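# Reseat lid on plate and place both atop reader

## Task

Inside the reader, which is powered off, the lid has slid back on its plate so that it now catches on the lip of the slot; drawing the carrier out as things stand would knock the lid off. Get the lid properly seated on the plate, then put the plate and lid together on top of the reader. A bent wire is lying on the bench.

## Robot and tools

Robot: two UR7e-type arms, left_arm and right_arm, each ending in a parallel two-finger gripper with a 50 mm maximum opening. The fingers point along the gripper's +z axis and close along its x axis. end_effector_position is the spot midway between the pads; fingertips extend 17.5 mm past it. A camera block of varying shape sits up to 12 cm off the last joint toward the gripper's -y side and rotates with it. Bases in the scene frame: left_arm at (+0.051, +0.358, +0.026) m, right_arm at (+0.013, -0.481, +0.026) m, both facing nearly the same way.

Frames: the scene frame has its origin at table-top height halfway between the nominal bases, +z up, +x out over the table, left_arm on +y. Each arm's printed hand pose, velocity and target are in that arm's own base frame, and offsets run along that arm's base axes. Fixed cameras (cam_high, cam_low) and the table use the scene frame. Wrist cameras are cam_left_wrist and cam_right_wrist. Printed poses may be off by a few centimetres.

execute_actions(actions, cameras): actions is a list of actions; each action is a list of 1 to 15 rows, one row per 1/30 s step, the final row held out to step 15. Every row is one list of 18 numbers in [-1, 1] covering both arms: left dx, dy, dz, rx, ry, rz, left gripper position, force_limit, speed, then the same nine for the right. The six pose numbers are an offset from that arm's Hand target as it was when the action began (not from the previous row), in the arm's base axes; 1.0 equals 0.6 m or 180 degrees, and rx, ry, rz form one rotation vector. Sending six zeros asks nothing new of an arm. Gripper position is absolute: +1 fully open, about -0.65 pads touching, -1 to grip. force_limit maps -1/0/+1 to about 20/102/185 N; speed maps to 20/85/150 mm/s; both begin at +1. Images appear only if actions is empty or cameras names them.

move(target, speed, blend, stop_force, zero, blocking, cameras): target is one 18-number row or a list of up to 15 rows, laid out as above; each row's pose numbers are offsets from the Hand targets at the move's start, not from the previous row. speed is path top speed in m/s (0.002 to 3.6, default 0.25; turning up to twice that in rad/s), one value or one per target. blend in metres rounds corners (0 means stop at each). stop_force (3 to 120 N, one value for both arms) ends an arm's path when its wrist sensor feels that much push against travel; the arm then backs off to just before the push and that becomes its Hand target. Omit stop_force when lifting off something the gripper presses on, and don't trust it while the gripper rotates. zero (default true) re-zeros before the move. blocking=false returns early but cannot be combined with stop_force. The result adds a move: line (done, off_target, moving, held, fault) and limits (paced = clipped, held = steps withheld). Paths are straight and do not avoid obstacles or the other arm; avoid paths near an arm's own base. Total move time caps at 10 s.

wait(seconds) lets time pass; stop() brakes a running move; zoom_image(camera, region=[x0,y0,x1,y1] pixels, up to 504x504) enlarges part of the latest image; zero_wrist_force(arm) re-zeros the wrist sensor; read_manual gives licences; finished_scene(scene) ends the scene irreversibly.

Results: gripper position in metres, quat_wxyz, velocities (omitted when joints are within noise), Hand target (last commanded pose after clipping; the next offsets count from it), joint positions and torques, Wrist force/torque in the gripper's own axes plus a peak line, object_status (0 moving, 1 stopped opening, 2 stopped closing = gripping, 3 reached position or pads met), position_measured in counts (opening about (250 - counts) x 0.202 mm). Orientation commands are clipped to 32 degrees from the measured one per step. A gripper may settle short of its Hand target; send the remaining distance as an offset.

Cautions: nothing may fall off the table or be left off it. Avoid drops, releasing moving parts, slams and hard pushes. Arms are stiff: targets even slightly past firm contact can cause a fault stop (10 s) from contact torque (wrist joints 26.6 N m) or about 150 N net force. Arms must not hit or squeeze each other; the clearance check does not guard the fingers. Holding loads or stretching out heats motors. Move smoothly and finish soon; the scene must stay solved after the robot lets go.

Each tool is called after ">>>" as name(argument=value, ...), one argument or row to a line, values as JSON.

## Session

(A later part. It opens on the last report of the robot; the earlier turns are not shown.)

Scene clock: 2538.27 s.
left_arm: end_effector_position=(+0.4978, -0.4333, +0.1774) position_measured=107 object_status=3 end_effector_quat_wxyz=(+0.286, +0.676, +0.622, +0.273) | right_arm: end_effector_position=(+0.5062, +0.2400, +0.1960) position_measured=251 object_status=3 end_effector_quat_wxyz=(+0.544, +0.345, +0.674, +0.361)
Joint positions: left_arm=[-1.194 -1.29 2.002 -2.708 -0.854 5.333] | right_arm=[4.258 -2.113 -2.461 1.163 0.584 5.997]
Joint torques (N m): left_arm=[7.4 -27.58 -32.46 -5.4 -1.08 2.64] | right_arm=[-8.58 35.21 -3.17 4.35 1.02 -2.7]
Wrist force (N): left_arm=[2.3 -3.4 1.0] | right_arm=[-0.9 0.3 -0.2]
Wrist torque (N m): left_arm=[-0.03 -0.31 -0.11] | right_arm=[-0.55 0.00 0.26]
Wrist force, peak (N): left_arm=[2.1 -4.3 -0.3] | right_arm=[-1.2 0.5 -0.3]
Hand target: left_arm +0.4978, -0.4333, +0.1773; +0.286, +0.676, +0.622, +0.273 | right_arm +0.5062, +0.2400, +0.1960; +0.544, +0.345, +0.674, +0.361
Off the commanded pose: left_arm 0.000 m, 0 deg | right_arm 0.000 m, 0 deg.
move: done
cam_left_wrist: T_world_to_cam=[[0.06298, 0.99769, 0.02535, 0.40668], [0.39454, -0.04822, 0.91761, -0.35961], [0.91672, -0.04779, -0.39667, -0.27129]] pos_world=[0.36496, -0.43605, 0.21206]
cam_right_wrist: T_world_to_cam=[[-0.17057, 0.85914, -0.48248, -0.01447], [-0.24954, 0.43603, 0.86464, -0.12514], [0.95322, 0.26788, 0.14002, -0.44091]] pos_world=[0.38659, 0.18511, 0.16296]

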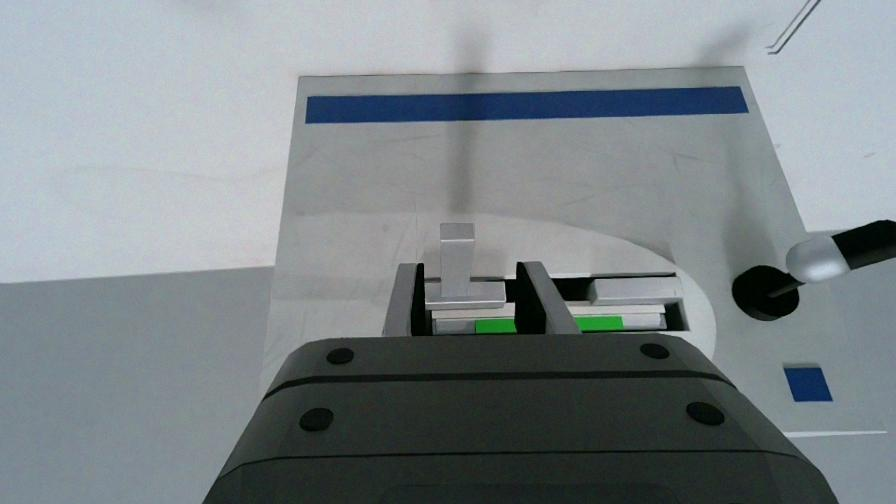

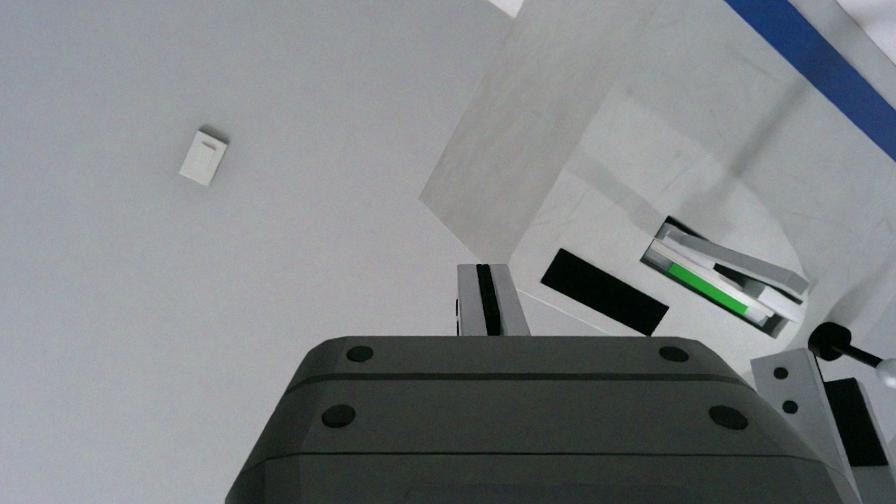

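>>> move(
  target=[
    [0.0833,0.0,-0.0833,0,0,0,0.3,-0.6,-0.5,0,0,0,0,0,0,-1,-0.6,-0.5],
  ],
  speed=0.05,
  stop_force=8,
)

>>> execute_actions(
  actions=[
    [[0,0,0,0,0,0,-1,-1,-0.8,0,0,0,0,0,0,-1,-0.6,-0.5]],
    [[0,0,0,0,0,0,-1,-1,-0.8,0,0,0,0,0,0,-1,-0.6,-0.5]],
  ],
  cameras=["cam_left_wrist"],
)

Scene clock: 2550.43 s.
left_arm: end_effector_position=(+0.5478, -0.4333, +0.1274) position_measured=107 object_status=3 end_effector_quat_wxyz=(+0.286, +0.676, +0.622, +0.273) | right_arm: end_effector_position=(+0.5062, +0.2400, +0.1960) position_measured=251 object_status=3 end_effector_quat_wxyz=(+0.544, +0.345, +0.674, +0.361)
Joint positions: left_arm=[-1.107 -1.125 1.949 -2.885 -0.893 5.436] | right_arm=[4.258 -2.113 -2.461 1.163 0.584 5.997]
Joint torques (N m): left_arm=[7.32 -33.78 -30.61 -5.42 -1.22 2.57] | right_arm=[-8.75 30.62 -3.46 4.29 0.98 -2.71]
Wrist force (N): left_arm=[2.4 -3.9 1.0] | right_arm=[-0.9 0.4 -0.2]
Wrist torque (N m): left_arm=[-0.11 -0.31 -0.07] | right_arm=[-0.54 0.00 0.26]
Wrist force, peak (N): left_arm=[2.5 -3.8 1.3] | right_arm=[-1.2 0.7 -0.3]
Hand target: left_arm +0.5478, -0.4333, +0.1274; +0.286, +0.676, +0.622, +0.273 | right_arm +0.5062, +0.2400, +0.1960; +0.544, +0.345, +0.674, +0.361
Off the commanded pose: left_arm 0.000 m, 0 deg | right_arm 0.000 m, 0 deg.
move: done

Scene clock: 2551.63 s.
left_arm: end_effector_position=(+0.5478, -0.4333, +0.1273) position_measured=137 object_status=2 end_effector_quat_wxyz=(+0.286, +0.676, +0.622, +0.273) | right_arm: end_effector_position=(+0.5062, +0.2400, +0.1960) position_measured=251 object_status=3 end_effector_quat_wxyz=(+0.544, +0.345, +0.674, +0.361)
Joint positions: left_arm=[-1.107 -1.125 1.949 -2.885 -0.893 5.436] | right_arm=[4.258 -2.113 -2.461 1.163 0.584 5.997]
Joint torques (N m): left_arm=[30.64 -46.74 9.31 2.06 12.15 1.24] | right_arm=[-8.31 29.56 -3.73 4.34 1.05 -2.71]
Wrist force (N): left_arm=[-42.4 -6.9 5.3] | right_arm=[-1.2 0.6 -0.1]
Wrist torque (N m): left_arm=[-0.18 -0.03 0.10] | right_arm=[-0.51 0.04 0.26]
Wrist force, peak (N): left_arm=[-42.5 -7.6 5.7] | right_arm=[-1.3 0.3 -0.3]
Hand target: left_arm +0.5478, -0.4333, +0.1274; +0.286, +0.676, +0.622, +0.273 | right_arm +0.5062, +0.2400, +0.1960; +0.544, +0.345, +0.674, +0.361
Off the commanded pose: left_arm 0.000 m, 0 deg | right_arm 0.000 m, 0 deg.
cam_left_wrist: T_world_to_cam=[[0.06302, 0.99769, 0.02544, 0.40487], [0.39454, -0.04832, 0.91761, -0.33341], [0.91672, -0.04779, -0.39667, -0.337]] pos_world=[0.41496, -0.43615, 0.16196]

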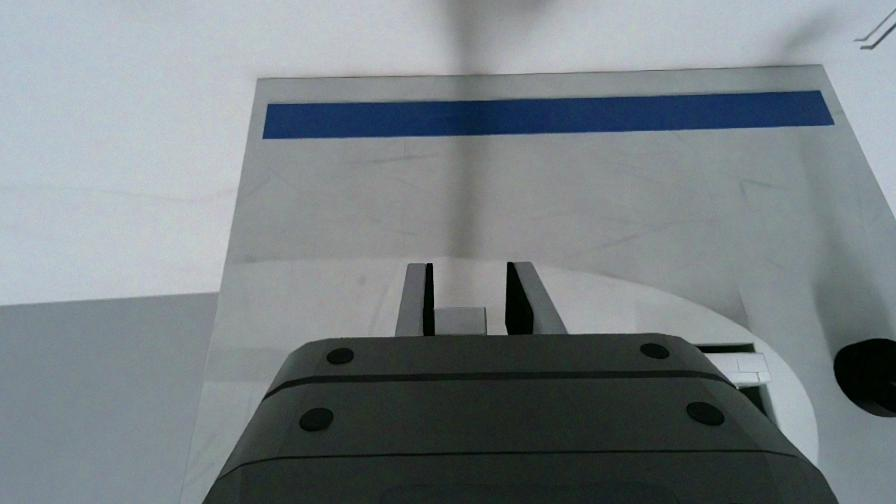

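>>> move(
  target=[
    [0,0,0,0,0,0,0.3,-0.6,-0.5,0,0,0,0,0,0,-1,-0.6,-0.5],
    [0,-0.0055,0,0,0,0,0.3,-0.6,-0.5,0,0,0,0,0,0,-1,-0.6,-0.5],
    [0,-0.0055,0,0,0,0,-0.99,-1,-0.8,0,0,0,0,0,0,-1,-0.6,-0.5],
  ],
  speed=0.05,
  cameras=["cam_left_wrist"],
)

Scene clock: 2566.73 s.
left_arm: end_effector_position=(+0.5477, -0.4369, +0.1274) position_measured=169 object_status=0 end_effector_quat_wxyz=(+0.286, +0.676, +0.622, +0.273) | right_arm: end_effector_position=(+0.5062, +0.2400, +0.1960) position_measured=251 object_status=3 end_effector_quat_wxyz=(+0.544, +0.345, +0.674, +0.361)
Joint positions: left_arm=[-1.11 -1.121 1.941 -2.879 -0.892 5.433] | right_arm=[4.258 -2.113 -2.461 1.163 0.584 5.997]
Joint torques (N m): left_arm=[24.9 -38.01 -8.28 -1.42 8.94 -2.51] | right_arm=[-8.84 28.54 -3.56 4.25 1.22 -2.76]
Wrist force (N): left_arm=[-36.9 -6.2 8.3] | right_arm=[-1.0 0.5 -0.3]
Wrist torque (N m): left_arm=[-0.29 -0.20 0.17] | right_arm=[-0.52 0.01 0.26]
Wrist force, peak (N): left_arm=[-43.0 -7.6 5.6] | right_arm=[-1.3 0.5 -0.1]
Hand target: left_arm +0.5478, -0.4366, +0.1274; +0.286, +0.676, +0.622, +0.273 | right_arm +0.5062, +0.2400, +0.1960; +0.544, +0.345, +0.674, +0.361
Off the commanded pose: left_arm 0.000 m, 0 deg | right_arm 0.000 m, 0 deg.
move: done
cam_left_wrist: T_world_to_cam=[[0.06334, 0.99767, 0.02518, 0.40826], [0.39453, -0.04821, 0.91762, -0.33358], [0.9167, -0.04819, -0.39666, -0.33721]] pos_world=[0.41486, -0.43964, 0.16206]

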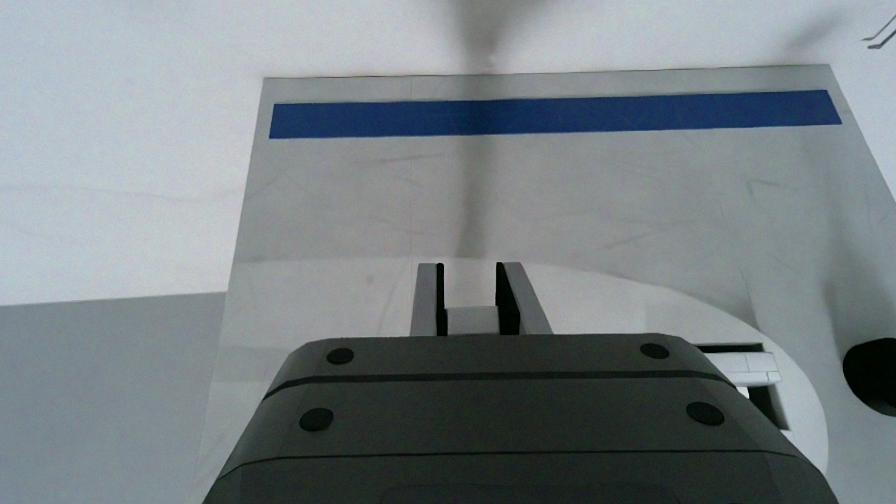

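>>> execute_actions(
  actions=[
    [[0,-0.0015,0,0,0,0,-0.99,-1,-0.8,0,0,0,0,0,0,-1,-0.6,-0.5]],
  ],
)

Scene clock: 2571.93 s.
left_arm: end_effector_position=(+0.5478, -0.4374, +0.1274) position_measured=170 object_status=2 end_effector_quat_wxyz=(+0.286, +0.676, +0.622, +0.273) | right_arm: end_effector_position=(+0.5062, +0.2400, +0.1960) position_measured=251 object_status=3 end_effector_quat_wxyz=(+0.544, +0.345, +0.674, +0.361)
Joint positions: left_arm=[-1.11 -1.12 1.939 -2.878 -0.891 5.432] | right_arm=[4.258 -2.113 -2.461 1.163 0.584 5.997]
Joint torques (N m): left_arm=[6.02 -34.3 -24.76 0.02 5.44 -2.6] | right_arm=[-8.85 29.09 -2.8 4.34 0.95 -2.77]
Wrist force (N): left_arm=[-17.5 -8.9 1.4] | right_arm=[-1.1 0.3 -0.4]
Wrist torque (N m): left_arm=[-0.37 -0.43 0.15] | right_arm=[-0.54 0.03 0.26]
Wrist force, peak (N): left_arm=[-41.7 -10.7 4.2] | right_arm=[-1.3 0.5 -0.1]
Hand target: left_arm +0.5478, -0.4375, +0.1274; +0.286, +0.676, +0.622, +0.273 | right_arm +0.5062, +0.2400, +0.1960; +0.544, +0.345, +0.674, +0.361
Off the commanded pose: left_arm 0.000 m, 0 deg | right_arm 0.000 m, 0 deg.

>>> move(
  target=[-0.0333,0.0023,0,0,0,0,-0.99,-1,-0.8,0,0,0,0,0,0,-1,-0.6,-0.5],
  speed=0.02,
  stop_force=10,
  cameras=["cam_right_wrist"],
)

>>> zoom_image(
  camera="cam_right_wrist",
  region=[610, 190, 830, 350],
)

Scene clock: 2582.27 s.
left_arm: end_effector_position=(+0.5278, -0.4361, +0.1274) position_measured=170 object_status=2 end_effector_quat_wxyz=(+0.286, +0.676, +0.622, +0.273) | right_arm: end_effector_position=(+0.5062, +0.2400, +0.1960) position_measured=251 object_status=3 end_effector_quat_wxyz=(+0.544, +0.345, +0.674, +0.361)
Joint positions: left_arm=[-1.143 -1.151 1.982 -2.867 -0.876 5.394] | right_arm=[4.258 -2.113 -2.461 1.163 0.584 5.997]
Joint torques (N m): left_arm=[-0.83 -52.41 -0.05 -0.51 6.18 -2.65] | right_arm=[-8.39 28.7 -3.31 4.24 1.01 -2.63]
Wrist force (N): left_arm=[-9.6 -4.7 7.4] | right_arm=[-1.0 0.4 -0.2]
Wrist torque (N m): left_arm=[-0.24 -0.44 0.11] | right_arm=[-0.55 0.01 0.26]
Wrist force, peak (N): left_arm=[-17.3 -8.9 1.7] | right_arm=[-1.3 0.5 -0.4]
Hand target: left_arm +0.5278, -0.4361, +0.1274; +0.286, +0.676, +0.622, +0.273 | right_arm +0.5062, +0.2400, +0.1960; +0.544, +0.345, +0.674, +0.361
Off the commanded pose: left_arm 0.000 m, 0 deg | right_arm 0.000 m, 0 deg.
move: done
cam_right_wrist: T_world_to_cam=[[-0.17057, 0.85914, -0.48248, -0.01447], [-0.24954, 0.43603, 0.86464, -0.12514], [0.95322, 0.26788, 0.14002, -0.44091]] pos_world=[0.38659, 0.18511, 0.16296]

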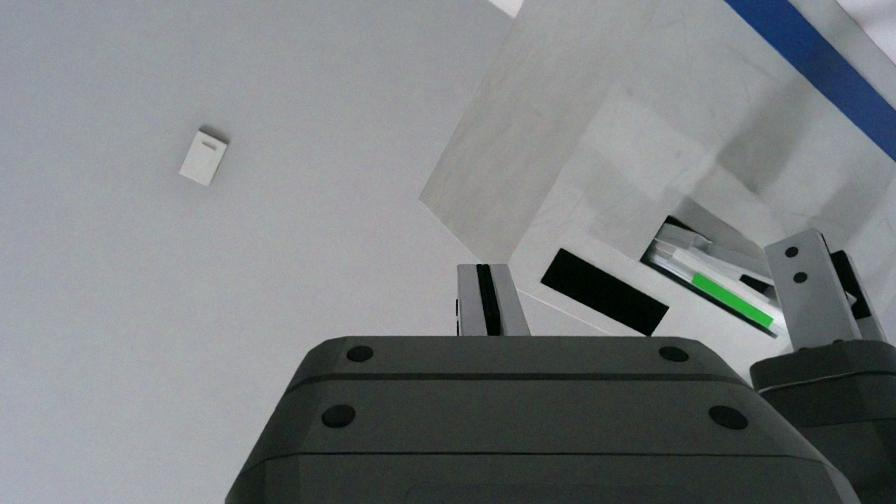

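Scaled by 2.291 from the camera's image (finer frame: 1280x720).

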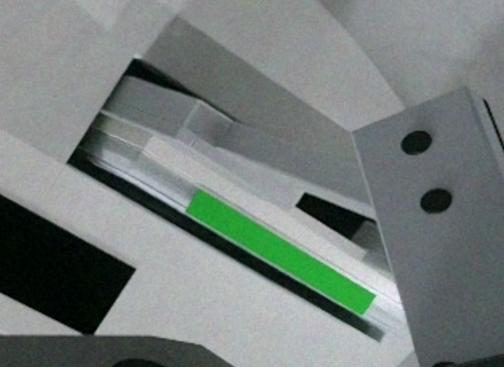

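Lid comes along through the slot. Continue.

>>> move(
  target=[-0.0583,0.004,0,0,0,0,-0.99,-1,-0.8,0,-0.03,0,0,0,0,-1,-0.6,-0.5],
  speed=0.03,
  stop_force=10,
  cameras=["cam_right_wrist"],
)

Scene clock: 2587.73 s.
left_arm: end_effector_position=(+0.4929, -0.4337, +0.1274) position_measured=170 object_status=2 end_effector_quat_wxyz=(+0.286, +0.676, +0.622, +0.273) | right_arm: end_effector_position=(+0.5062, +0.2220, +0.1960) position_measured=251 object_status=3 end_effector_quat_wxyz=(+0.544, +0.345, +0.674, +0.361)
Joint positions: left_arm=[-1.204 -1.204 2.052 -2.836 -0.85 5.322] | right_arm=[4.23 -2.109 -2.49 1.198 0.611 5.984]
Joint torques (N m): left_arm=[-6.66 -47.1 -2.27 -1.25 4.19 -2.52] | right_arm=[-8.75 38.39 -3.76 4.29 1.18 -2.77]
Wrist force (N): left_arm=[-0.6 -4.7 3.9] | right_arm=[-1.1 0.5 -0.2]
Wrist torque (N m): left_arm=[-0.28 -0.12 0.04] | right_arm=[-0.53 0.03 0.26]
Wrist force, peak (N): left_arm=[-9.9 -5.5 7.8] | right_arm=[-1.3 0.5 -0.4]
Hand target: left_arm +0.4929, -0.4337, +0.1274; +0.286, +0.676, +0.622, +0.273 | right_arm +0.5062, +0.2220, +0.1960; +0.544, +0.345, +0.674, +0.361
Off the commanded pose: left_arm 0.000 m, 0 deg | right_arm 0.000 m, 0 deg.
move: done
cam_right_wrist: T_world_to_cam=[[-0.17057, 0.85914, -0.48248, 0.00099], [-0.24954, 0.43603, 0.86464, -0.11729], [0.95322, 0.26788, 0.14002, -0.43609]] pos_world=[0.38659, 0.16711, 0.16296]

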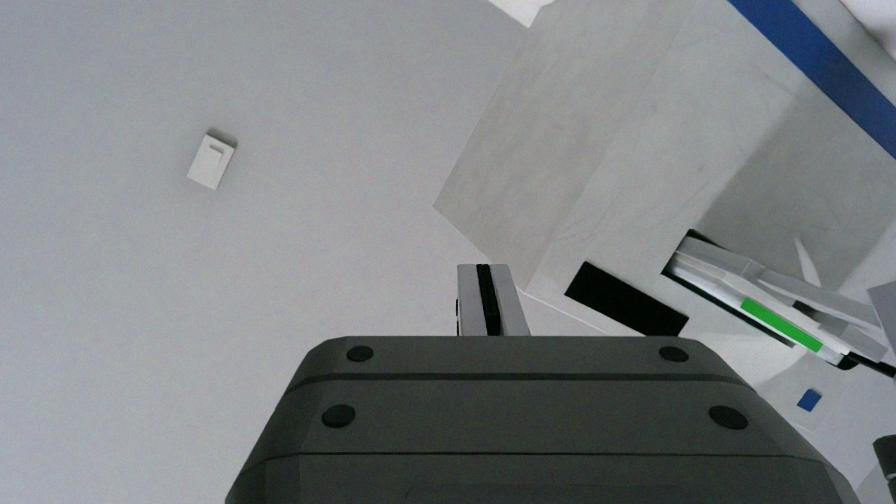

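>>> move(
  target=[-0.1,0.0069,0,0,0,0,-0.99,-1,-0.8,0,-0.03,0,0,0,0,-1,-0.6,-0.5],
  speed=0.04,
  stop_force=8,
  cameras=["cam_right_wrist","cam_high"],
)

>>> zoom_image(
  camera="cam_high",
  region=[220, 150, 500, 350],
)

Scene clock: 2597.50 s.
left_arm: end_effector_position=(+0.4329, -0.4296, +0.1274) position_measured=170 object_status=2 end_effector_quat_wxyz=(+0.286, +0.676, +0.622, +0.273) | right_arm: end_effector_position=(+0.5062, +0.2040, +0.1960) position_measured=251 object_status=3 end_effector_quat_wxyz=(+0.544, +0.345, +0.674, +0.361)
Joint positions: left_arm=[-1.319 -1.297 2.158 -2.75 -0.809 5.176] | right_arm=[4.2 -2.106 -2.518 1.234 0.64 5.971]
Joint torques (N m): left_arm=[-7.54 -42.84 -2.99 -1.51 4.17 -2.55] | right_arm=[-8.56 37.52 -4.46 4.4 1.18 -2.73]
Wrist force (N): left_arm=[0.9 -5.0 2.5] | right_arm=[-0.9 0.4 -0.3]
Wrist torque (N m): left_arm=[-0.27 -0.11 0.01] | right_arm=[-0.55 0.00 0.25]
Wrist force, peak (N): left_arm=[-0.7 -4.9 3.9] | right_arm=[-1.3 0.4 -0.5]
Hand target: left_arm +0.4329, -0.4296, +0.1274; +0.286, +0.676, +0.622, +0.273 | right_arm +0.5062, +0.2040, +0.1960; +0.544, +0.345, +0.674, +0.361
Off the commanded pose: left_arm 0.000 m, 0 deg | right_arm 0.000 m, 0 deg.
move: done
cam_right_wrist: T_world_to_cam=[[-0.17057, 0.85914, -0.48248, 0.01646], [-0.24954, 0.43603, 0.86464, -0.10945], [0.95322, 0.26788, 0.14002, -0.43127]] pos_world=[0.38659, 0.14911, 0.16296]
Images, in order (width x height): cam_high 896x504, cam_right_wrist 896x504.

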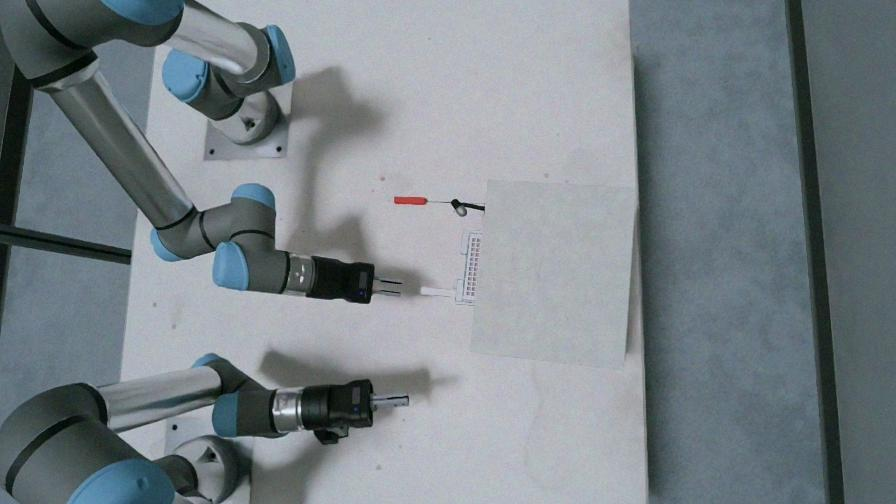

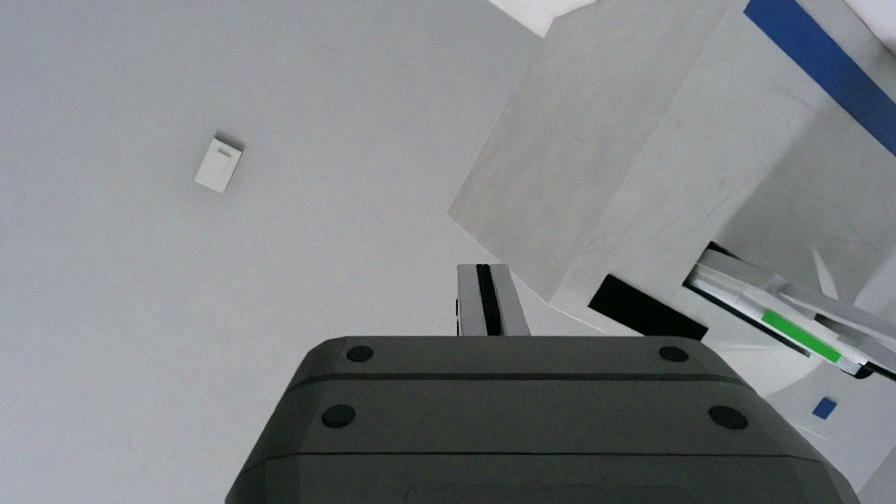

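Scaled by 1.800 from the camera's image (finer frame: 1280x720).

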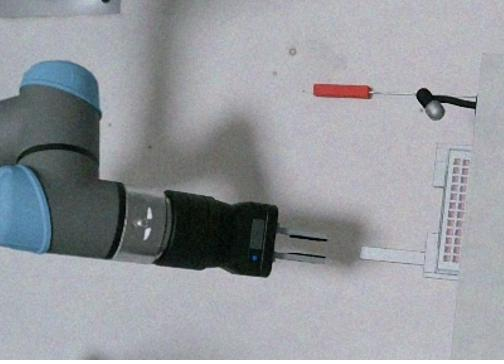

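>>> move(
  target=[
    [0.0,0,0.0,0,0,0,0.3,-0.6,-0.5,0,0,0,0,0,0,-1,-0.6,-0.5],
    [-0.03,0,0.15,0,0,0,0.3,-0.6,-0.5,0,0.0,0,0,0,0,-1,-0.6,-0.5],
    [-0.03,0.03,0.22,0,0.133,0,0.3,-0.6,-0.5,0,0.0,0,0,0,0,-1,-0.6,-0.5],
  ],
  speed=0.15,
  cameras=["cam_left_wrist"],
)

Scene clock: 2622.77 s.
left_arm: end_effector_position=(+0.4149, -0.4116, +0.2593) position_measured=107 object_status=3 end_effector_quat_wxyz=(+0.151, +0.718, +0.668, +0.127) | right_arm: end_effector_position=(+0.5062, +0.2040, +0.1960) position_measured=251 object_status=3 end_effector_quat_wxyz=(+0.544, +0.345, +0.674, +0.361)
Joint positions: left_arm=[-1.167 -1.531 1.814 -2.061 -1.229 5.224] | right_arm=[4.2 -2.106 -2.518 1.234 0.64 5.971]
Joint torques (N m): left_arm=[7.2 -21.03 -37.04 -1.48 -1.78 2.46] | right_arm=[-8.8 34.73 -4.87 4.34 1.05 -2.63]
Wrist force (N): left_arm=[0.7 -4.4 3.0] | right_arm=[-0.9 0.6 -0.2]
Wrist torque (N m): left_arm=[-0.33 -0.03 -0.07] | right_arm=[-0.51 0.00 0.25]
Wrist force, peak (N): left_arm=[1.1 -6.1 3.8] | right_arm=[-1.2 0.6 -0.3]
Hand target: left_arm +0.4149, -0.4116, +0.2594; +0.151, +0.718, +0.668, +0.127 | right_arm +0.5062, +0.2040, +0.1960; +0.544, +0.345, +0.674, +0.361
Off the commanded pose: left_arm 0.000 m, 0 deg | right_arm 0.000 m, 0 deg.
move: done
cam_left_wrist: T_world_to_cam=[[0.06784, 0.99769, -0.00237, 0.39335], [0.73281, -0.04822, 0.67873, -0.47937], [0.67705, -0.04778, -0.73439, 0.02532]] pos_world=[0.30746, -0.41435, 0.34489]

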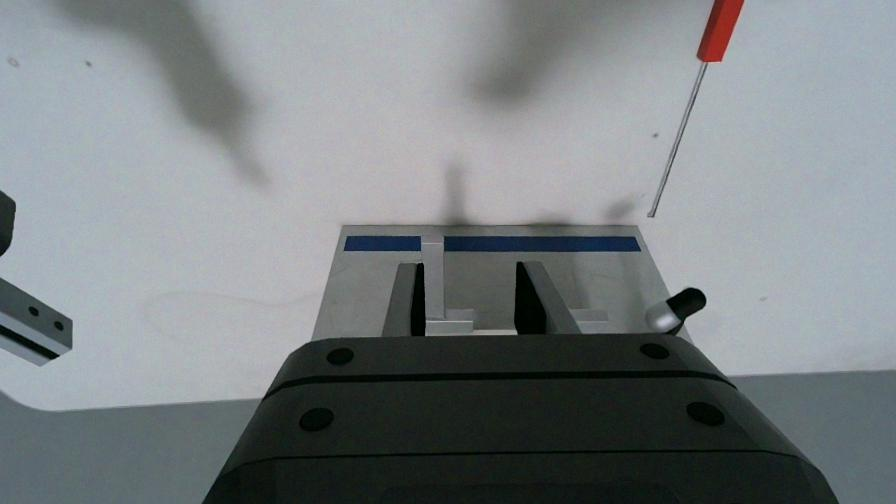

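>>> move(
  target=[
    [0,0.03,0.05,-0.380,0.0465,0.914,0.3,-0.6,-0.5,0,0.0,0,0,0,0,-1,-0.6,-0.5],
  ],
  speed=0.8,
  cameras=["cam_left_wrist"],
)

Scene clock: 2635.47 s.
left_arm: end_effector_position=(+0.4149, -0.3936, +0.2894) position_measured=107 object_status=3 end_effector_quat_wxyz=(+0.129, -0.657, +0.727, -0.149) | right_arm: end_effector_position=(+0.5062, +0.2040, +0.1960) position_measured=251 object_status=3 end_effector_quat_wxyz=(+0.544, +0.345, +0.674, +0.361)
Joint positions: left_arm=[-1.152 -1.582 1.787 -1.988 -1.234 2.126] | right_arm=[4.2 -2.106 -2.518 1.234 0.64 5.971]
Joint torques (N m): left_arm=[-6.88 -18.5 -37.1 -1.59 3.5 -2.56] | right_arm=[-8.04 31.28 -4.09 4.33 1.09 -2.66]
Wrist force (N): left_arm=[-0.5 -3.2 2.4] | right_arm=[-1.2 0.4 -0.3]
Wrist torque (N m): left_arm=[-0.52 0.16 0.03] | right_arm=[-0.56 0.04 0.25]
Wrist force, peak (N): left_arm=[0.7 -4.4 3.3] | right_arm=[-1.1 0.7 -0.2]
Hand target: left_arm +0.4149, -0.3936, +0.2894; +0.129, -0.658, +0.727, -0.149 | right_arm +0.5062, +0.2040, +0.1960; +0.544, +0.345, +0.674, +0.361
Off the commanded pose: left_arm 0.000 m, 0 deg | right_arm 0.000 m, 0 deg.
move: done
cam_left_wrist: T_world_to_cam=[[-0.10855, -0.99376, 0.02568, -0.34325], [-0.99312, 0.10727, -0.04695, 0.48826], [0.0439, -0.0306, -0.99857, 0.39404]] pos_world=[0.43034, -0.38143, 0.42522]

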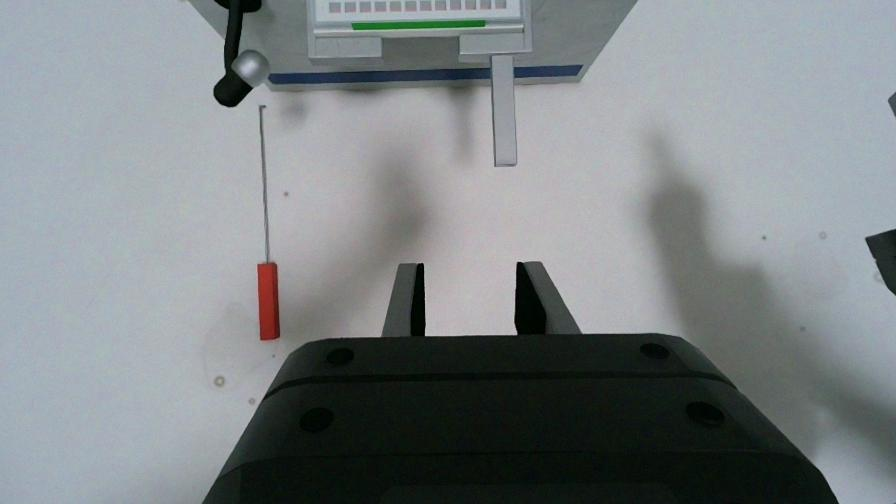

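>>> move(
  target=[
    [0.1,0,0,0,0,0,0.3,-0.6,-0.5,0,0.0,0,0,0,0,-1,-0.6,-0.5],
  ],
  speed=0.2,
  cameras=["cam_left_wrist"],
)

>>> zoom_image(
  camera="cam_left_wrist",
  region=[240, 0, 640, 240],
)

Scene clock: 2639.90 s.
left_arm: end_effector_position=(+0.4748, -0.3936, +0.2894) position_measured=107 object_status=3 end_effector_quat_wxyz=(+0.129, -0.658, +0.727, -0.149) | right_arm: end_effector_position=(+0.5062, +0.2040, +0.1960) position_measured=251 object_status=3 end_effector_quat_wxyz=(+0.544, +0.345, +0.674, +0.361)
Joint positions: left_arm=[-1.045 -1.481 1.691 -2.028 -1.258 2.236] | right_arm=[4.2 -2.106 -2.518 1.234 0.64 5.971]
Joint torques (N m): left_arm=[7.3 -23.67 -36.85 -5.41 -1.73 2.64] | right_arm=[-8.26 29.77 -4.24 4.38 1.15 -2.65]
Wrist force (N): left_arm=[-0.2 -3.3 2.5] | right_arm=[-1.1 0.4 -0.2]
Wrist torque (N m): left_arm=[-0.52 0.11 -0.10] | right_arm=[-0.53 0.02 0.25]
Wrist force, peak (N): left_arm=[-0.7 -5.1 3.0] | right_arm=[-1.2 0.5 -0.4]
Hand target: left_arm +0.4749, -0.3936, +0.2894; +0.129, -0.658, +0.727, -0.149 | right_arm +0.5062, +0.2040, +0.1960; +0.544, +0.345, +0.674, +0.361
Off the commanded pose: left_arm 0.000 m, 0 deg | right_arm 0.000 m, 0 deg.
move: done
cam_left_wrist: T_world_to_cam=[[-0.10834, -0.99378, 0.02569, -0.33677], [-0.99314, 0.10706, -0.04694, 0.54766], [0.0439, -0.0306, -0.99857, 0.39142]] pos_world=[0.49024, -0.38133, 0.42522]

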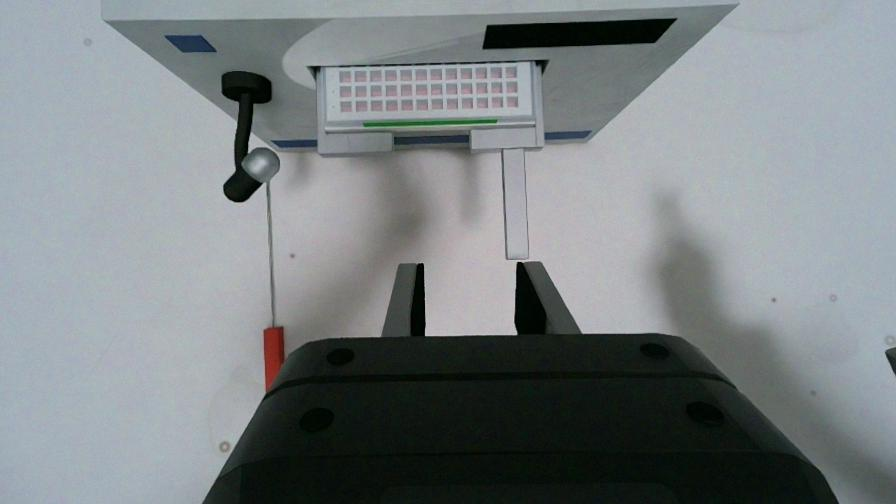

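Scaled by 1.260 from the camera's image (finer frame: 1280x720).

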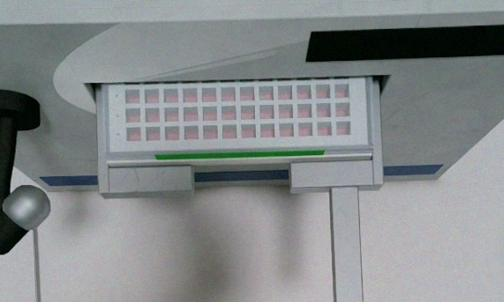

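>>> move(
  target=[
    [0.042,-0.0673,-0.205,0,0,0,0.3,-0.6,-0.5,0,0.0,0,0,0,0,-1,-0.6,-0.5],
  ],
  speed=0.15,
  cameras=["cam_left_wrist"],
)

Scene clock: 2651.90 s.
left_arm: end_effector_position=(+0.5000, -0.4339, +0.1664) position_measured=107 object_status=3 end_effector_quat_wxyz=(+0.129, -0.658, +0.727, -0.149) | right_arm: end_effector_position=(+0.5062, +0.2040, +0.1960) position_measured=251 object_status=3 end_effector_quat_wxyz=(+0.544, +0.345, +0.674, +0.361)
Joint positions: left_arm=[-1.042 -1.271 1.77 -2.317 -1.259 2.239] | right_arm=[4.2 -2.106 -2.518 1.234 0.64 5.971]
Joint torques (N m): left_arm=[7.48 -30.83 -35.36 -5.6 -1.7 2.6] | right_arm=[-8.3 27.66 -4.36 4.21 1.03 -2.55]
Wrist force (N): left_arm=[-0.5 -2.9 2.6] | right_arm=[-0.9 0.5 -0.3]
Wrist torque (N m): left_arm=[-0.46 0.17 -0.10] | right_arm=[-0.53 0.00 0.25]
Wrist force, peak (N): left_arm=[-0.3 -3.0 3.7] | right_arm=[-1.0 0.8 -0.3]
Hand target: left_arm +0.5001, -0.4340, +0.1664; +0.129, -0.658, +0.727, -0.149 | right_arm +0.5062, +0.2040, +0.1960; +0.544, +0.345, +0.674, +0.361
Off the commanded pose: left_arm 0.000 m, 0 deg | right_arm 0.000 m, 0 deg.
move: done
cam_left_wrist: T_world_to_cam=[[-0.10834, -0.99379, 0.0256, -0.371], [-0.99315, 0.10706, -0.04683, 0.57132], [0.0438, -0.0305, -0.99857, 0.26644]] pos_world=[0.51554, -0.42173, 0.30232]

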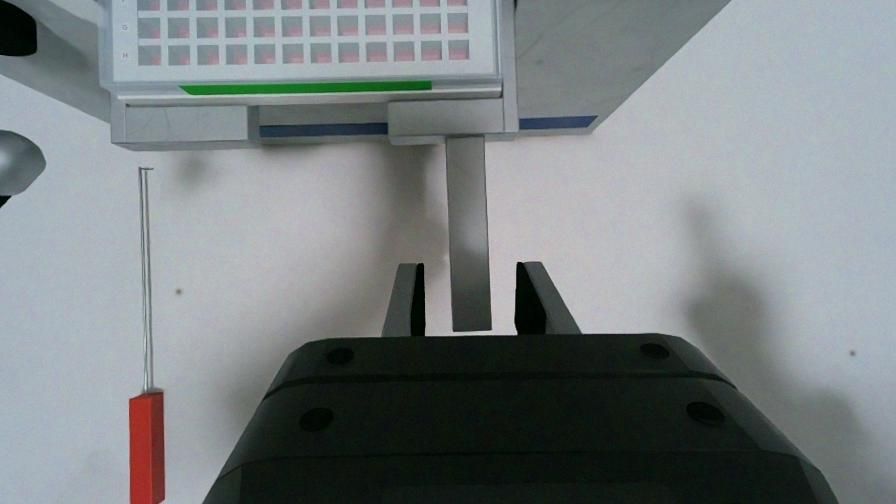

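>>> move(
  target=[
    [0.025,-0.001,-0.068,0,0,0,0.3,-0.6,-0.5,0,0.0,0,0,0,0,-1,-0.6,-0.5],
  ],
  speed=0.08,
  stop_force=8,
)

>>> execute_actions(
  actions=[
    [[0,0,0,0,0,0,-1,-0.9,-0.8,0,0,0,0,0,0,-1,-0.6,-0.5]],
    [[0,0,0,0,0,0,-1,-0.9,-0.8,0,0,0,0,0,0,-1,-0.6,-0.5]],
  ],
  cameras=["cam_left_wrist"],
)

Scene clock: 2661.73 s.
left_arm: end_effector_position=(+0.5151, -0.4346, +0.1256) position_measured=107 object_status=3 end_effector_quat_wxyz=(+0.129, -0.658, +0.727, -0.149) | right_arm: end_effector_position=(+0.5062, +0.2040, +0.1960) position_measured=251 object_status=3 end_effector_quat_wxyz=(+0.544, +0.345, +0.674, +0.361)
Joint positions: left_arm=[-1.02 -1.196 1.787 -2.416 -1.264 2.262] | right_arm=[4.2 -2.106 -2.518 1.234 0.64 5.971]
Joint torques (N m): left_arm=[7.09 -33.88 -7.3 -5.5 -1.68 2.59] | right_arm=[-8.45 27.6 -4.48 4.36 0.94 -2.47]
Wrist force (N): left_arm=[-0.3 -2.9 2.7] | right_arm=[-0.8 0.4 -0.1]
Wrist torque (N m): left_arm=[-0.47 0.14 -0.09] | right_arm=[-0.55 -0.02 0.25]
Wrist force, peak (N): left_arm=[-0.1 -2.8 3.3] | right_arm=[-1.2 0.6 -0.4]
Hand target: left_arm +0.5151, -0.4346, +0.1256; +0.129, -0.658, +0.727, -0.149 | right_arm +0.5062, +0.2040, +0.1960; +0.544, +0.345, +0.674, +0.361
Off the commanded pose: left_arm 0.000 m, 0 deg | right_arm 0.000 m, 0 deg.
move: done

Scene clock: 2662.93 s.
left_arm: end_effector_position=(+0.5150, -0.4346, +0.1255) position_measured=179 object_status=2 end_effector_quat_wxyz=(+0.129, -0.658, +0.727, -0.149) | right_arm: end_effector_position=(+0.5062, +0.2040, +0.1960) position_measured=251 object_status=3 end_effector_quat_wxyz=(+0.544, +0.345, +0.674, +0.361)
Joint positions: left_arm=[-1.02 -1.196 1.787 -2.416 -1.264 2.262] | right_arm=[4.2 -2.106 -2.518 1.234 0.64 5.971]
Joint torques (N m): left_arm=[40.88 -55.34 -7.27 8.02 13.96 2.46] | right_arm=[-8.18 27.01 -4.04 4.23 1.03 -2.46]
Wrist force (N): left_arm=[63.6 -0.9 13.0] | right_arm=[-0.7 0.4 -0.3]
Wrist torque (N m): left_arm=[-0.37 -0.76 -0.42] | right_arm=[-0.56 -0.03 0.25]
Wrist force, peak (N): left_arm=[63.6 -0.6 13.4] | right_arm=[-1.1 0.6 -0.3]
Hand target: left_arm +0.5151, -0.4346, +0.1256; +0.129, -0.658, +0.727, -0.149 | right_arm +0.5062, +0.2040, +0.1960; +0.544, +0.345, +0.674, +0.361
Off the commanded pose: left_arm 0.000 m, 0 deg | right_arm 0.000 m, 0 deg.
cam_left_wrist: T_world_to_cam=[[-0.10834, -0.99378, 0.0257, -0.36904], [-0.99315, 0.10706, -0.04684, 0.58437], [0.0438, -0.0306, -0.99857, 0.22488]] pos_world=[0.53054, -0.42243, 0.26142]

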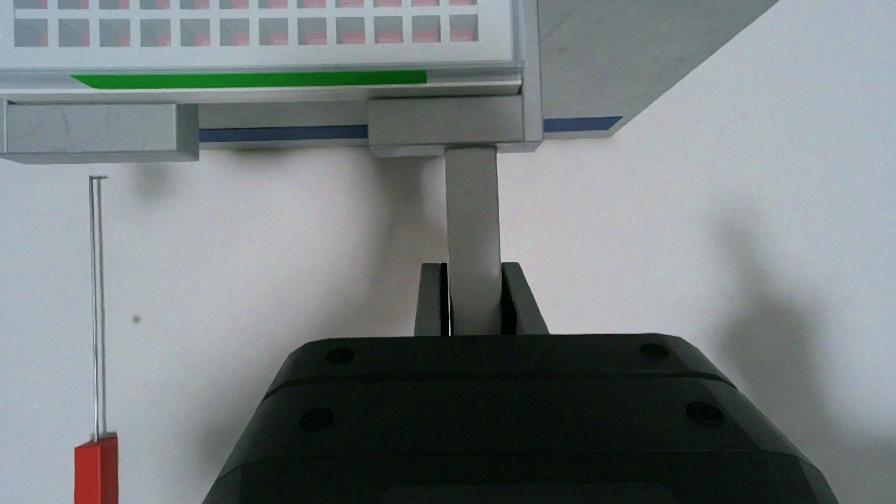

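>>> move(
  target=[
    [0,-0.0012,0,0,0,0,-1,-0.9,-0.8,0,0.0,0,0,0,0,-1,-0.6,-0.5],
  ],
  speed=0.02,
)

>>> move(
  target=[
    [-0.0833,0.0057,0,0,0,0,-1,-0.9,-0.8,0,0.0,0,0,0,0,-1,-0.6,-0.5],
  ],
  speed=0.03,
  stop_force=12,
  cameras=["cam_left_wrist"],
)

Scene clock: 2672.03 s.
left_arm: end_effector_position=(+0.5151, -0.4352, +0.1256) position_measured=179 object_status=2 end_effector_quat_wxyz=(+0.129, -0.658, +0.727, -0.149) | right_arm: end_effector_position=(+0.5062, +0.2040, +0.1960) position_measured=251 object_status=3 end_effector_quat_wxyz=(+0.544, +0.345, +0.674, +0.361)
Joint positions: left_arm=[-1.021 -1.195 1.786 -2.416 -1.264 2.261] | right_arm=[4.2 -2.106 -2.518 1.234 0.64 5.971]
Joint torques (N m): left_arm=[19.52 -37.65 -22.63 4.72 11.29 -2.24] | right_arm=[-8.01 26.83 -4.05 4.1 0.85 -2.38]
Wrist force (N): left_arm=[46.4 3.2 8.3] | right_arm=[-1.0 0.6 -0.2]
Wrist torque (N m): left_arm=[-0.22 -0.49 -0.32] | right_arm=[-0.53 0.01 0.25]
Wrist force, peak (N): left_arm=[65.1 1.2 14.0] | right_arm=[-1.1 0.6 -0.4]
Hand target: left_arm +0.5151, -0.4353, +0.1256; +0.129, -0.658, +0.727, -0.149 | right_arm +0.5062, +0.2040, +0.1960; +0.544, +0.345, +0.674, +0.361
Off the commanded pose: left_arm 0.000 m, 0 deg | right_arm 0.000 m, 0 deg.
move: done

Scene clock: 2674.63 s.
left_arm: end_effector_position=(+0.4651, -0.4319, +0.1256) position_measured=181 object_status=2 end_effector_quat_wxyz=(+0.129, -0.658, +0.727, -0.149) | right_arm: end_effector_position=(+0.5062, +0.2040, +0.1960) position_measured=251 object_status=3 end_effector_quat_wxyz=(+0.544, +0.345, +0.674, +0.361)
Joint positions: left_arm=[-1.096 -1.275 1.893 -2.419 -1.246 2.184] | right_arm=[4.2 -2.106 -2.518 1.234 0.64 5.971]
Joint torques (N m): left_arm=[6.99 -53.96 0.55 3.1 7.94 -2.06] | right_arm=[-7.98 26.78 -4.16 4.28 0.91 -2.43]
Wrist force (N): left_arm=[32.0 -2.7 14.3] | right_arm=[-1.0 0.3 -0.2]
Wrist torque (N m): left_arm=[-0.42 -0.52 -0.42] | right_arm=[-0.56 0.02 0.25]
Wrist force, peak (N): left_arm=[46.2 3.6 9.2] | right_arm=[-1.2 0.8 -0.4]
Hand target: left_arm +0.4651, -0.4319, +0.1256; +0.129, -0.658, +0.727, -0.149 | right_arm +0.5062, +0.2040, +0.1960; +0.544, +0.345, +0.674, +0.361
Off the commanded pose: left_arm 0.000 m, 0 deg | right_arm 0.000 m, 0 deg.
move: done
cam_left_wrist: T_world_to_cam=[[-0.10834, -0.99378, 0.02569, -0.37167], [-0.99314, 0.10706, -0.04694, 0.53444], [0.0439, -0.0306, -0.99857, 0.22711]] pos_world=[0.48054, -0.41963, 0.26142]

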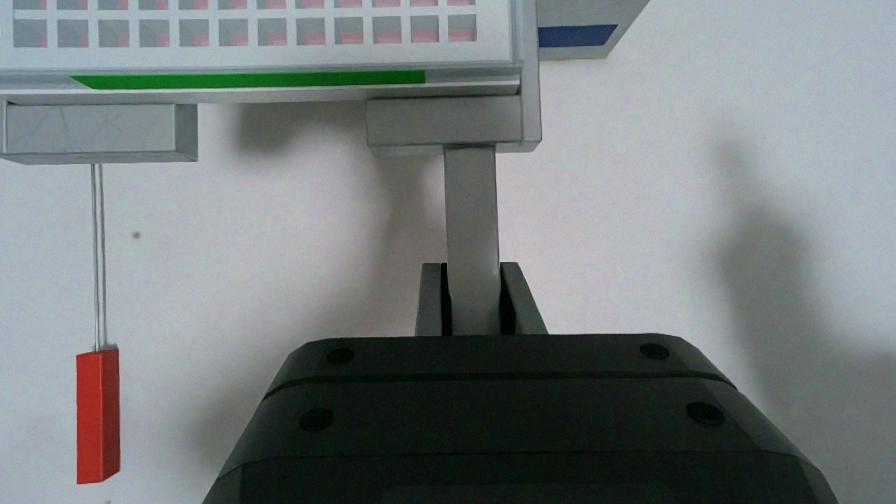

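>>> move(
  target=[
    [-0.022,0.0015,0,0,0,0,-1,-0.9,-0.8,0,0.0,0,0,0,0,-1,-0.6,-0.5],
  ],
  speed=0.03,
  stop_force=12,
)

>>> move(
  target=[
    [0,0,0,0,0,0,0.3,-0.6,-0.5,0,0,0,0,0,0,-1,-0.6,-0.5],
    [-0.03,0.0,0.08,0,0,0,0.3,-0.6,-0.5,0,0,0,0,0,0,-1,-0.6,-0.5],
    [0.05,0.09,0.28,0,0,0,0.3,-0.6,-0.5,0,0,0,0,0,0,-1,-0.6,-0.5],
  ],
  speed=0.15,
  cameras=["cam_left_wrist","cam_right_wrist"],
)

>>> zoom_image(
  camera="cam_left_wrist",
  region=[240, 0, 640, 240],
)

Scene clock: 2688.03 s.
left_arm: end_effector_position=(+0.4555, -0.4312, +0.1255) position_measured=181 object_status=2 end_effector_quat_wxyz=(+0.129, -0.658, +0.727, -0.149) | right_arm: end_effector_position=(+0.5062, +0.2040, +0.1960) position_measured=251 object_status=3 end_effector_quat_wxyz=(+0.544, +0.345, +0.674, +0.361)
Joint positions: left_arm=[-1.111 -1.29 1.912 -2.418 -1.242 2.169] | right_arm=[4.2 -2.106 -2.518 1.234 0.64 5.971]
Joint torques (N m): left_arm=[20.6 -26.49 -22.93 -0.51 5.4 3.07] | right_arm=[-8.08 27.44 -3.27 4.23 0.97 -2.49]
Wrist force (N): left_arm=[25.7 -0.5 -0.8] | right_arm=[-1.0 0.4 -0.3]
Wrist torque (N m): left_arm=[-0.32 -0.40 -0.59] | right_arm=[-0.55 0.01 0.25]
Wrist force, peak (N): left_arm=[31.3 -28.2 26.2] | right_arm=[-1.1 0.6 -0.3]
Hand target: left_arm +0.4555, -0.4312, +0.1255; +0.129, -0.658, +0.727, -0.149 (not the last commanded pose) | right_arm +0.5062, +0.2040, +0.1960; +0.544, +0.345, +0.674, +0.361
Off the commanded pose: left_arm 0.004 m, 0 deg | right_arm 0.000 m, 0 deg.
move: contact (left_arm)

Scene clock: 2690.80 s.
left_arm: end_effector_position=(+0.4855, -0.3772, +0.2935) position_measured=107 object_status=3 end_effector_quat_wxyz=(+0.129, -0.658, +0.727, -0.149) | right_arm: end_effector_position=(+0.5062, +0.2040, +0.1960) position_measured=251 object_status=3 end_effector_quat_wxyz=(+0.544, +0.345, +0.674, +0.361)
Joint positions: left_arm=[-1.011 -1.491 1.694 -2.031 -1.266 2.271] | right_arm=[4.2 -2.106 -2.518 1.234 0.64 5.971]
Joint torques (N m): left_arm=[7.6 -41.72 -36.53 -1.79 -1.78 2.54] | right_arm=[-7.93 27.58 -3.53 4.19 1.02 -2.47]
Wrist force (N): left_arm=[0.1 -4.2 2.8] | right_arm=[-1.0 0.5 -0.3]
Wrist torque (N m): left_arm=[-0.64 0.06 -0.10] | right_arm=[-0.53 0.02 0.25]
Wrist force, peak (N): left_arm=[24.6 -2.3 -1.1] | right_arm=[-1.0 0.7 -0.3]
Hand target: left_arm +0.4855, -0.3772, +0.2935; +0.129, -0.658, +0.727, -0.149 | right_arm +0.5062, +0.2040, +0.1960; +0.544, +0.345, +0.674, +0.361
Off the commanded pose: left_arm 0.000 m, 0 deg | right_arm 0.000 m, 0 deg.
move: done
cam_left_wrist: T_world_to_cam=[[-0.10824, -0.99379, 0.02558, -0.31952], [-0.99315, 0.10696, -0.04703, 0.55685], [0.044, -0.0305, -0.99857, 0.39562]] pos_world=[0.50104, -0.36503, 0.42942]
cam_right_wrist: T_world_to_cam=[[-0.17057, 0.85914, -0.48248, 0.01646], [-0.24954, 0.43603, 0.86464, -0.10945], [0.95322, 0.26788, 0.14002, -0.43127]] pos_world=[0.38659, 0.14911, 0.16296]

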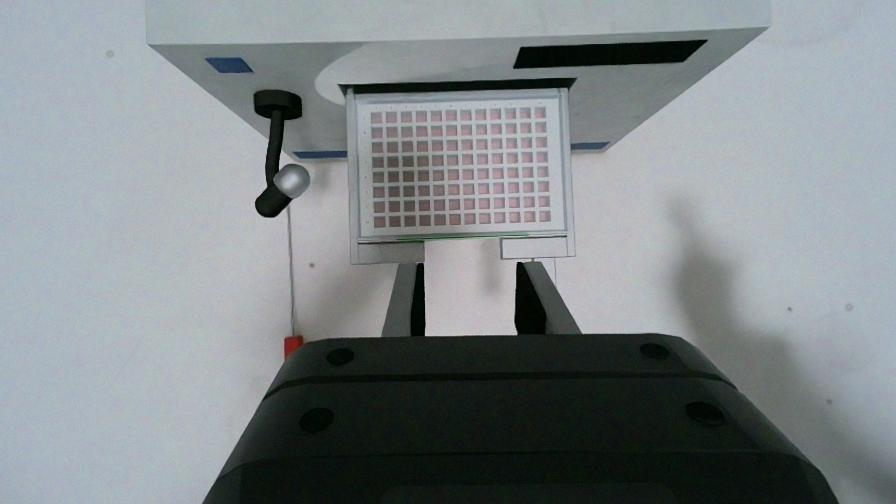

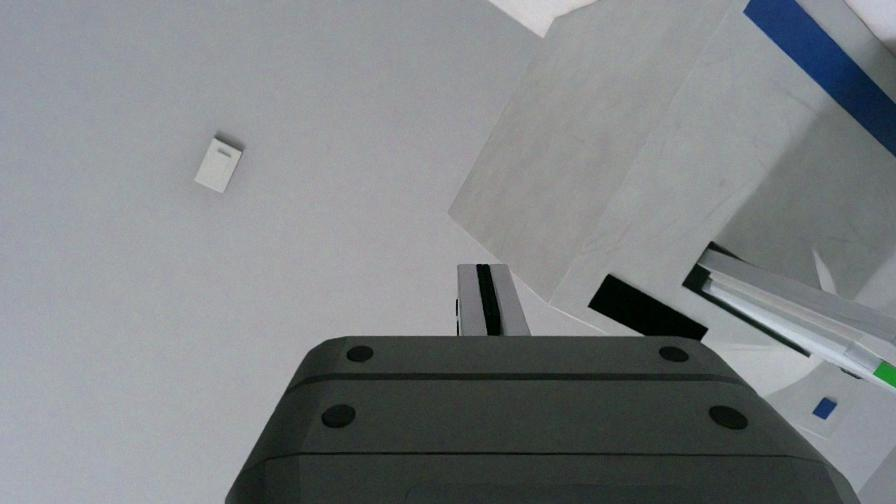

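Scaled by 1.260 from the camera's image (finer frame: 1280x720).

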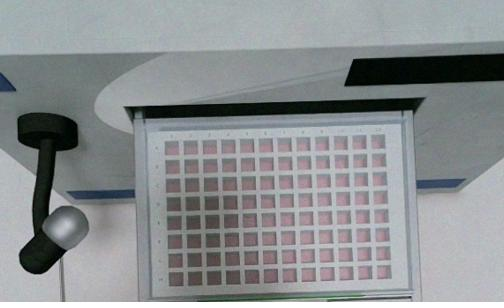

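>>> zoom_image(
  camera="cam_left_wrist",
  region=[335, 75, 465, 270],
)

>>> zoom_image(
  camera="cam_left_wrist",
  region=[465, 75, 595, 270],
)

Scaled by 2.585 from the camera's image (finer frame: 1280x720).

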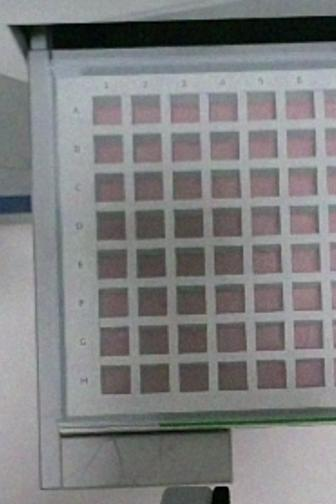

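Scaled by 2.585 from the camera's image (finer frame: 1280x720).

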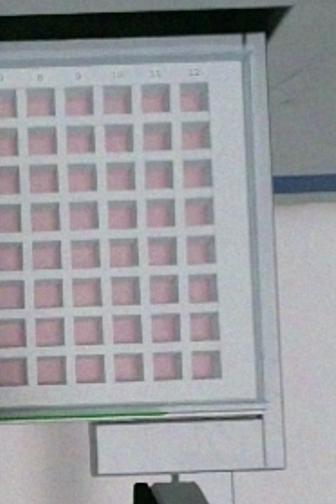

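>>> move(
  target=[0,0,0,0,0,0,0.3,-0.6,-0.5,-0.1,0.2,-0.01,0,0,0,-1,-0.6,-0.5],
  speed=0.15,
  cameras=["cam_right_wrist"],
)

Scene clock: 2709.60 s.
left_arm: end_effector_position=(+0.4855, -0.3772, +0.2935) position_measured=107 object_status=3 end_effector_quat_wxyz=(+0.129, -0.658, +0.727, -0.149) | right_arm: end_effector_position=(+0.4462, +0.3241, +0.1900) position_measured=251 object_status=3 end_effector_quat_wxyz=(+0.544, +0.345, +0.674, +0.361)
Joint positions: left_arm=[-1.011 -1.491 1.693 -2.031 -1.266 2.271] | right_arm=[4.525 -2.114 -2.442 0.948 0.333 6.214]
Joint torques (N m): left_arm=[7.8 -41.01 -37.13 -1.66 -1.67 2.58] | right_arm=[5.58 39.93 2.09 -0.32 -2.87 2.75]
Wrist force (N): left_arm=[0.1 -4.3 2.7] | right_arm=[-1.2 0.5 -0.2]
Wrist torque (N m): left_arm=[-0.66 0.06 -0.10] | right_arm=[-0.51 0.04 0.11]
Wrist force, peak (N): left_arm=[0.2 -4.5 2.7] | right_arm=[-2.3 -0.2 0.1]
Hand target: left_arm +0.4855, -0.3772, +0.2935; +0.129, -0.658, +0.727, -0.149 | right_arm +0.4462, +0.3240, +0.1900; +0.544, +0.345, +0.674, +0.361
Off the commanded pose: left_arm 0.000 m, 0 deg | right_arm 0.000 m, 0 deg.
move: done
cam_right_wrist: T_world_to_cam=[[-0.17055, 0.8592, -0.48237, -0.09981], [-0.2496, 0.4359, 0.86469, -0.17151], [0.95321, 0.26787, 0.14011, -0.40539]] pos_world=[0.32659, 0.26911, 0.15696]

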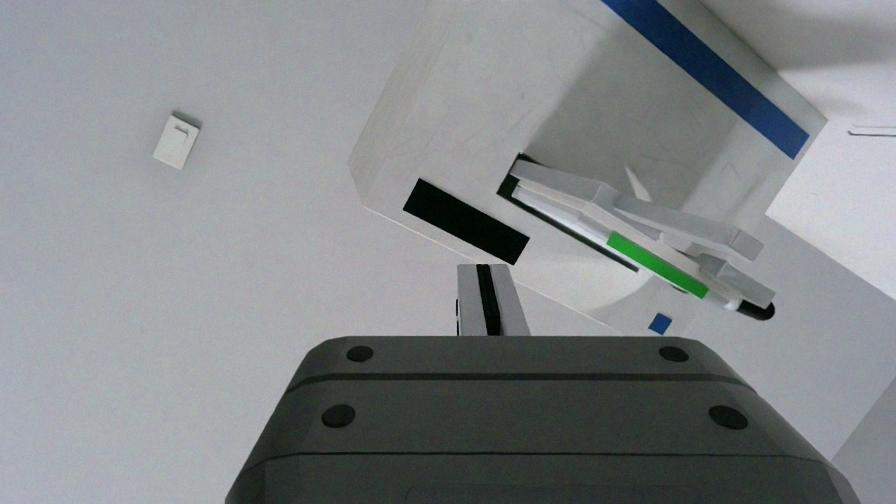

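>>> zoom_image(
  camera="cam_right_wrist",
  region=[500, 150, 640, 290],
)

>>> zoom_image(
  camera="cam_right_wrist",
  region=[620, 190, 780, 330],
)

Scaled by 3.600 from the camera's image (finer frame: 1280x720).

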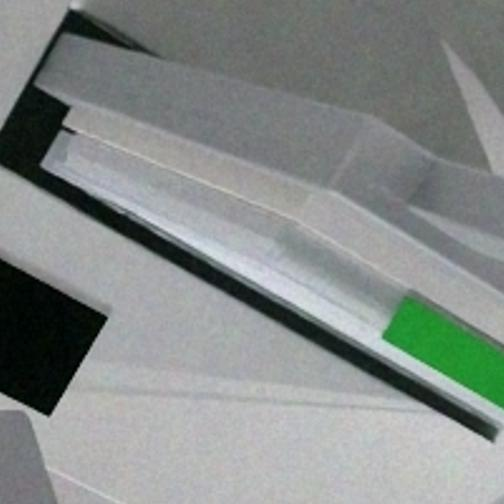

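Scaled by 3.150 from the camera's image (finer frame: 1280x720).

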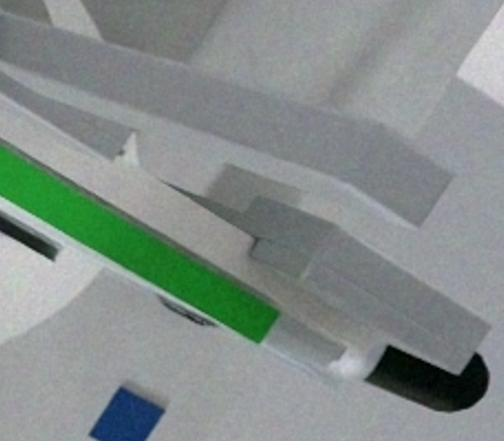

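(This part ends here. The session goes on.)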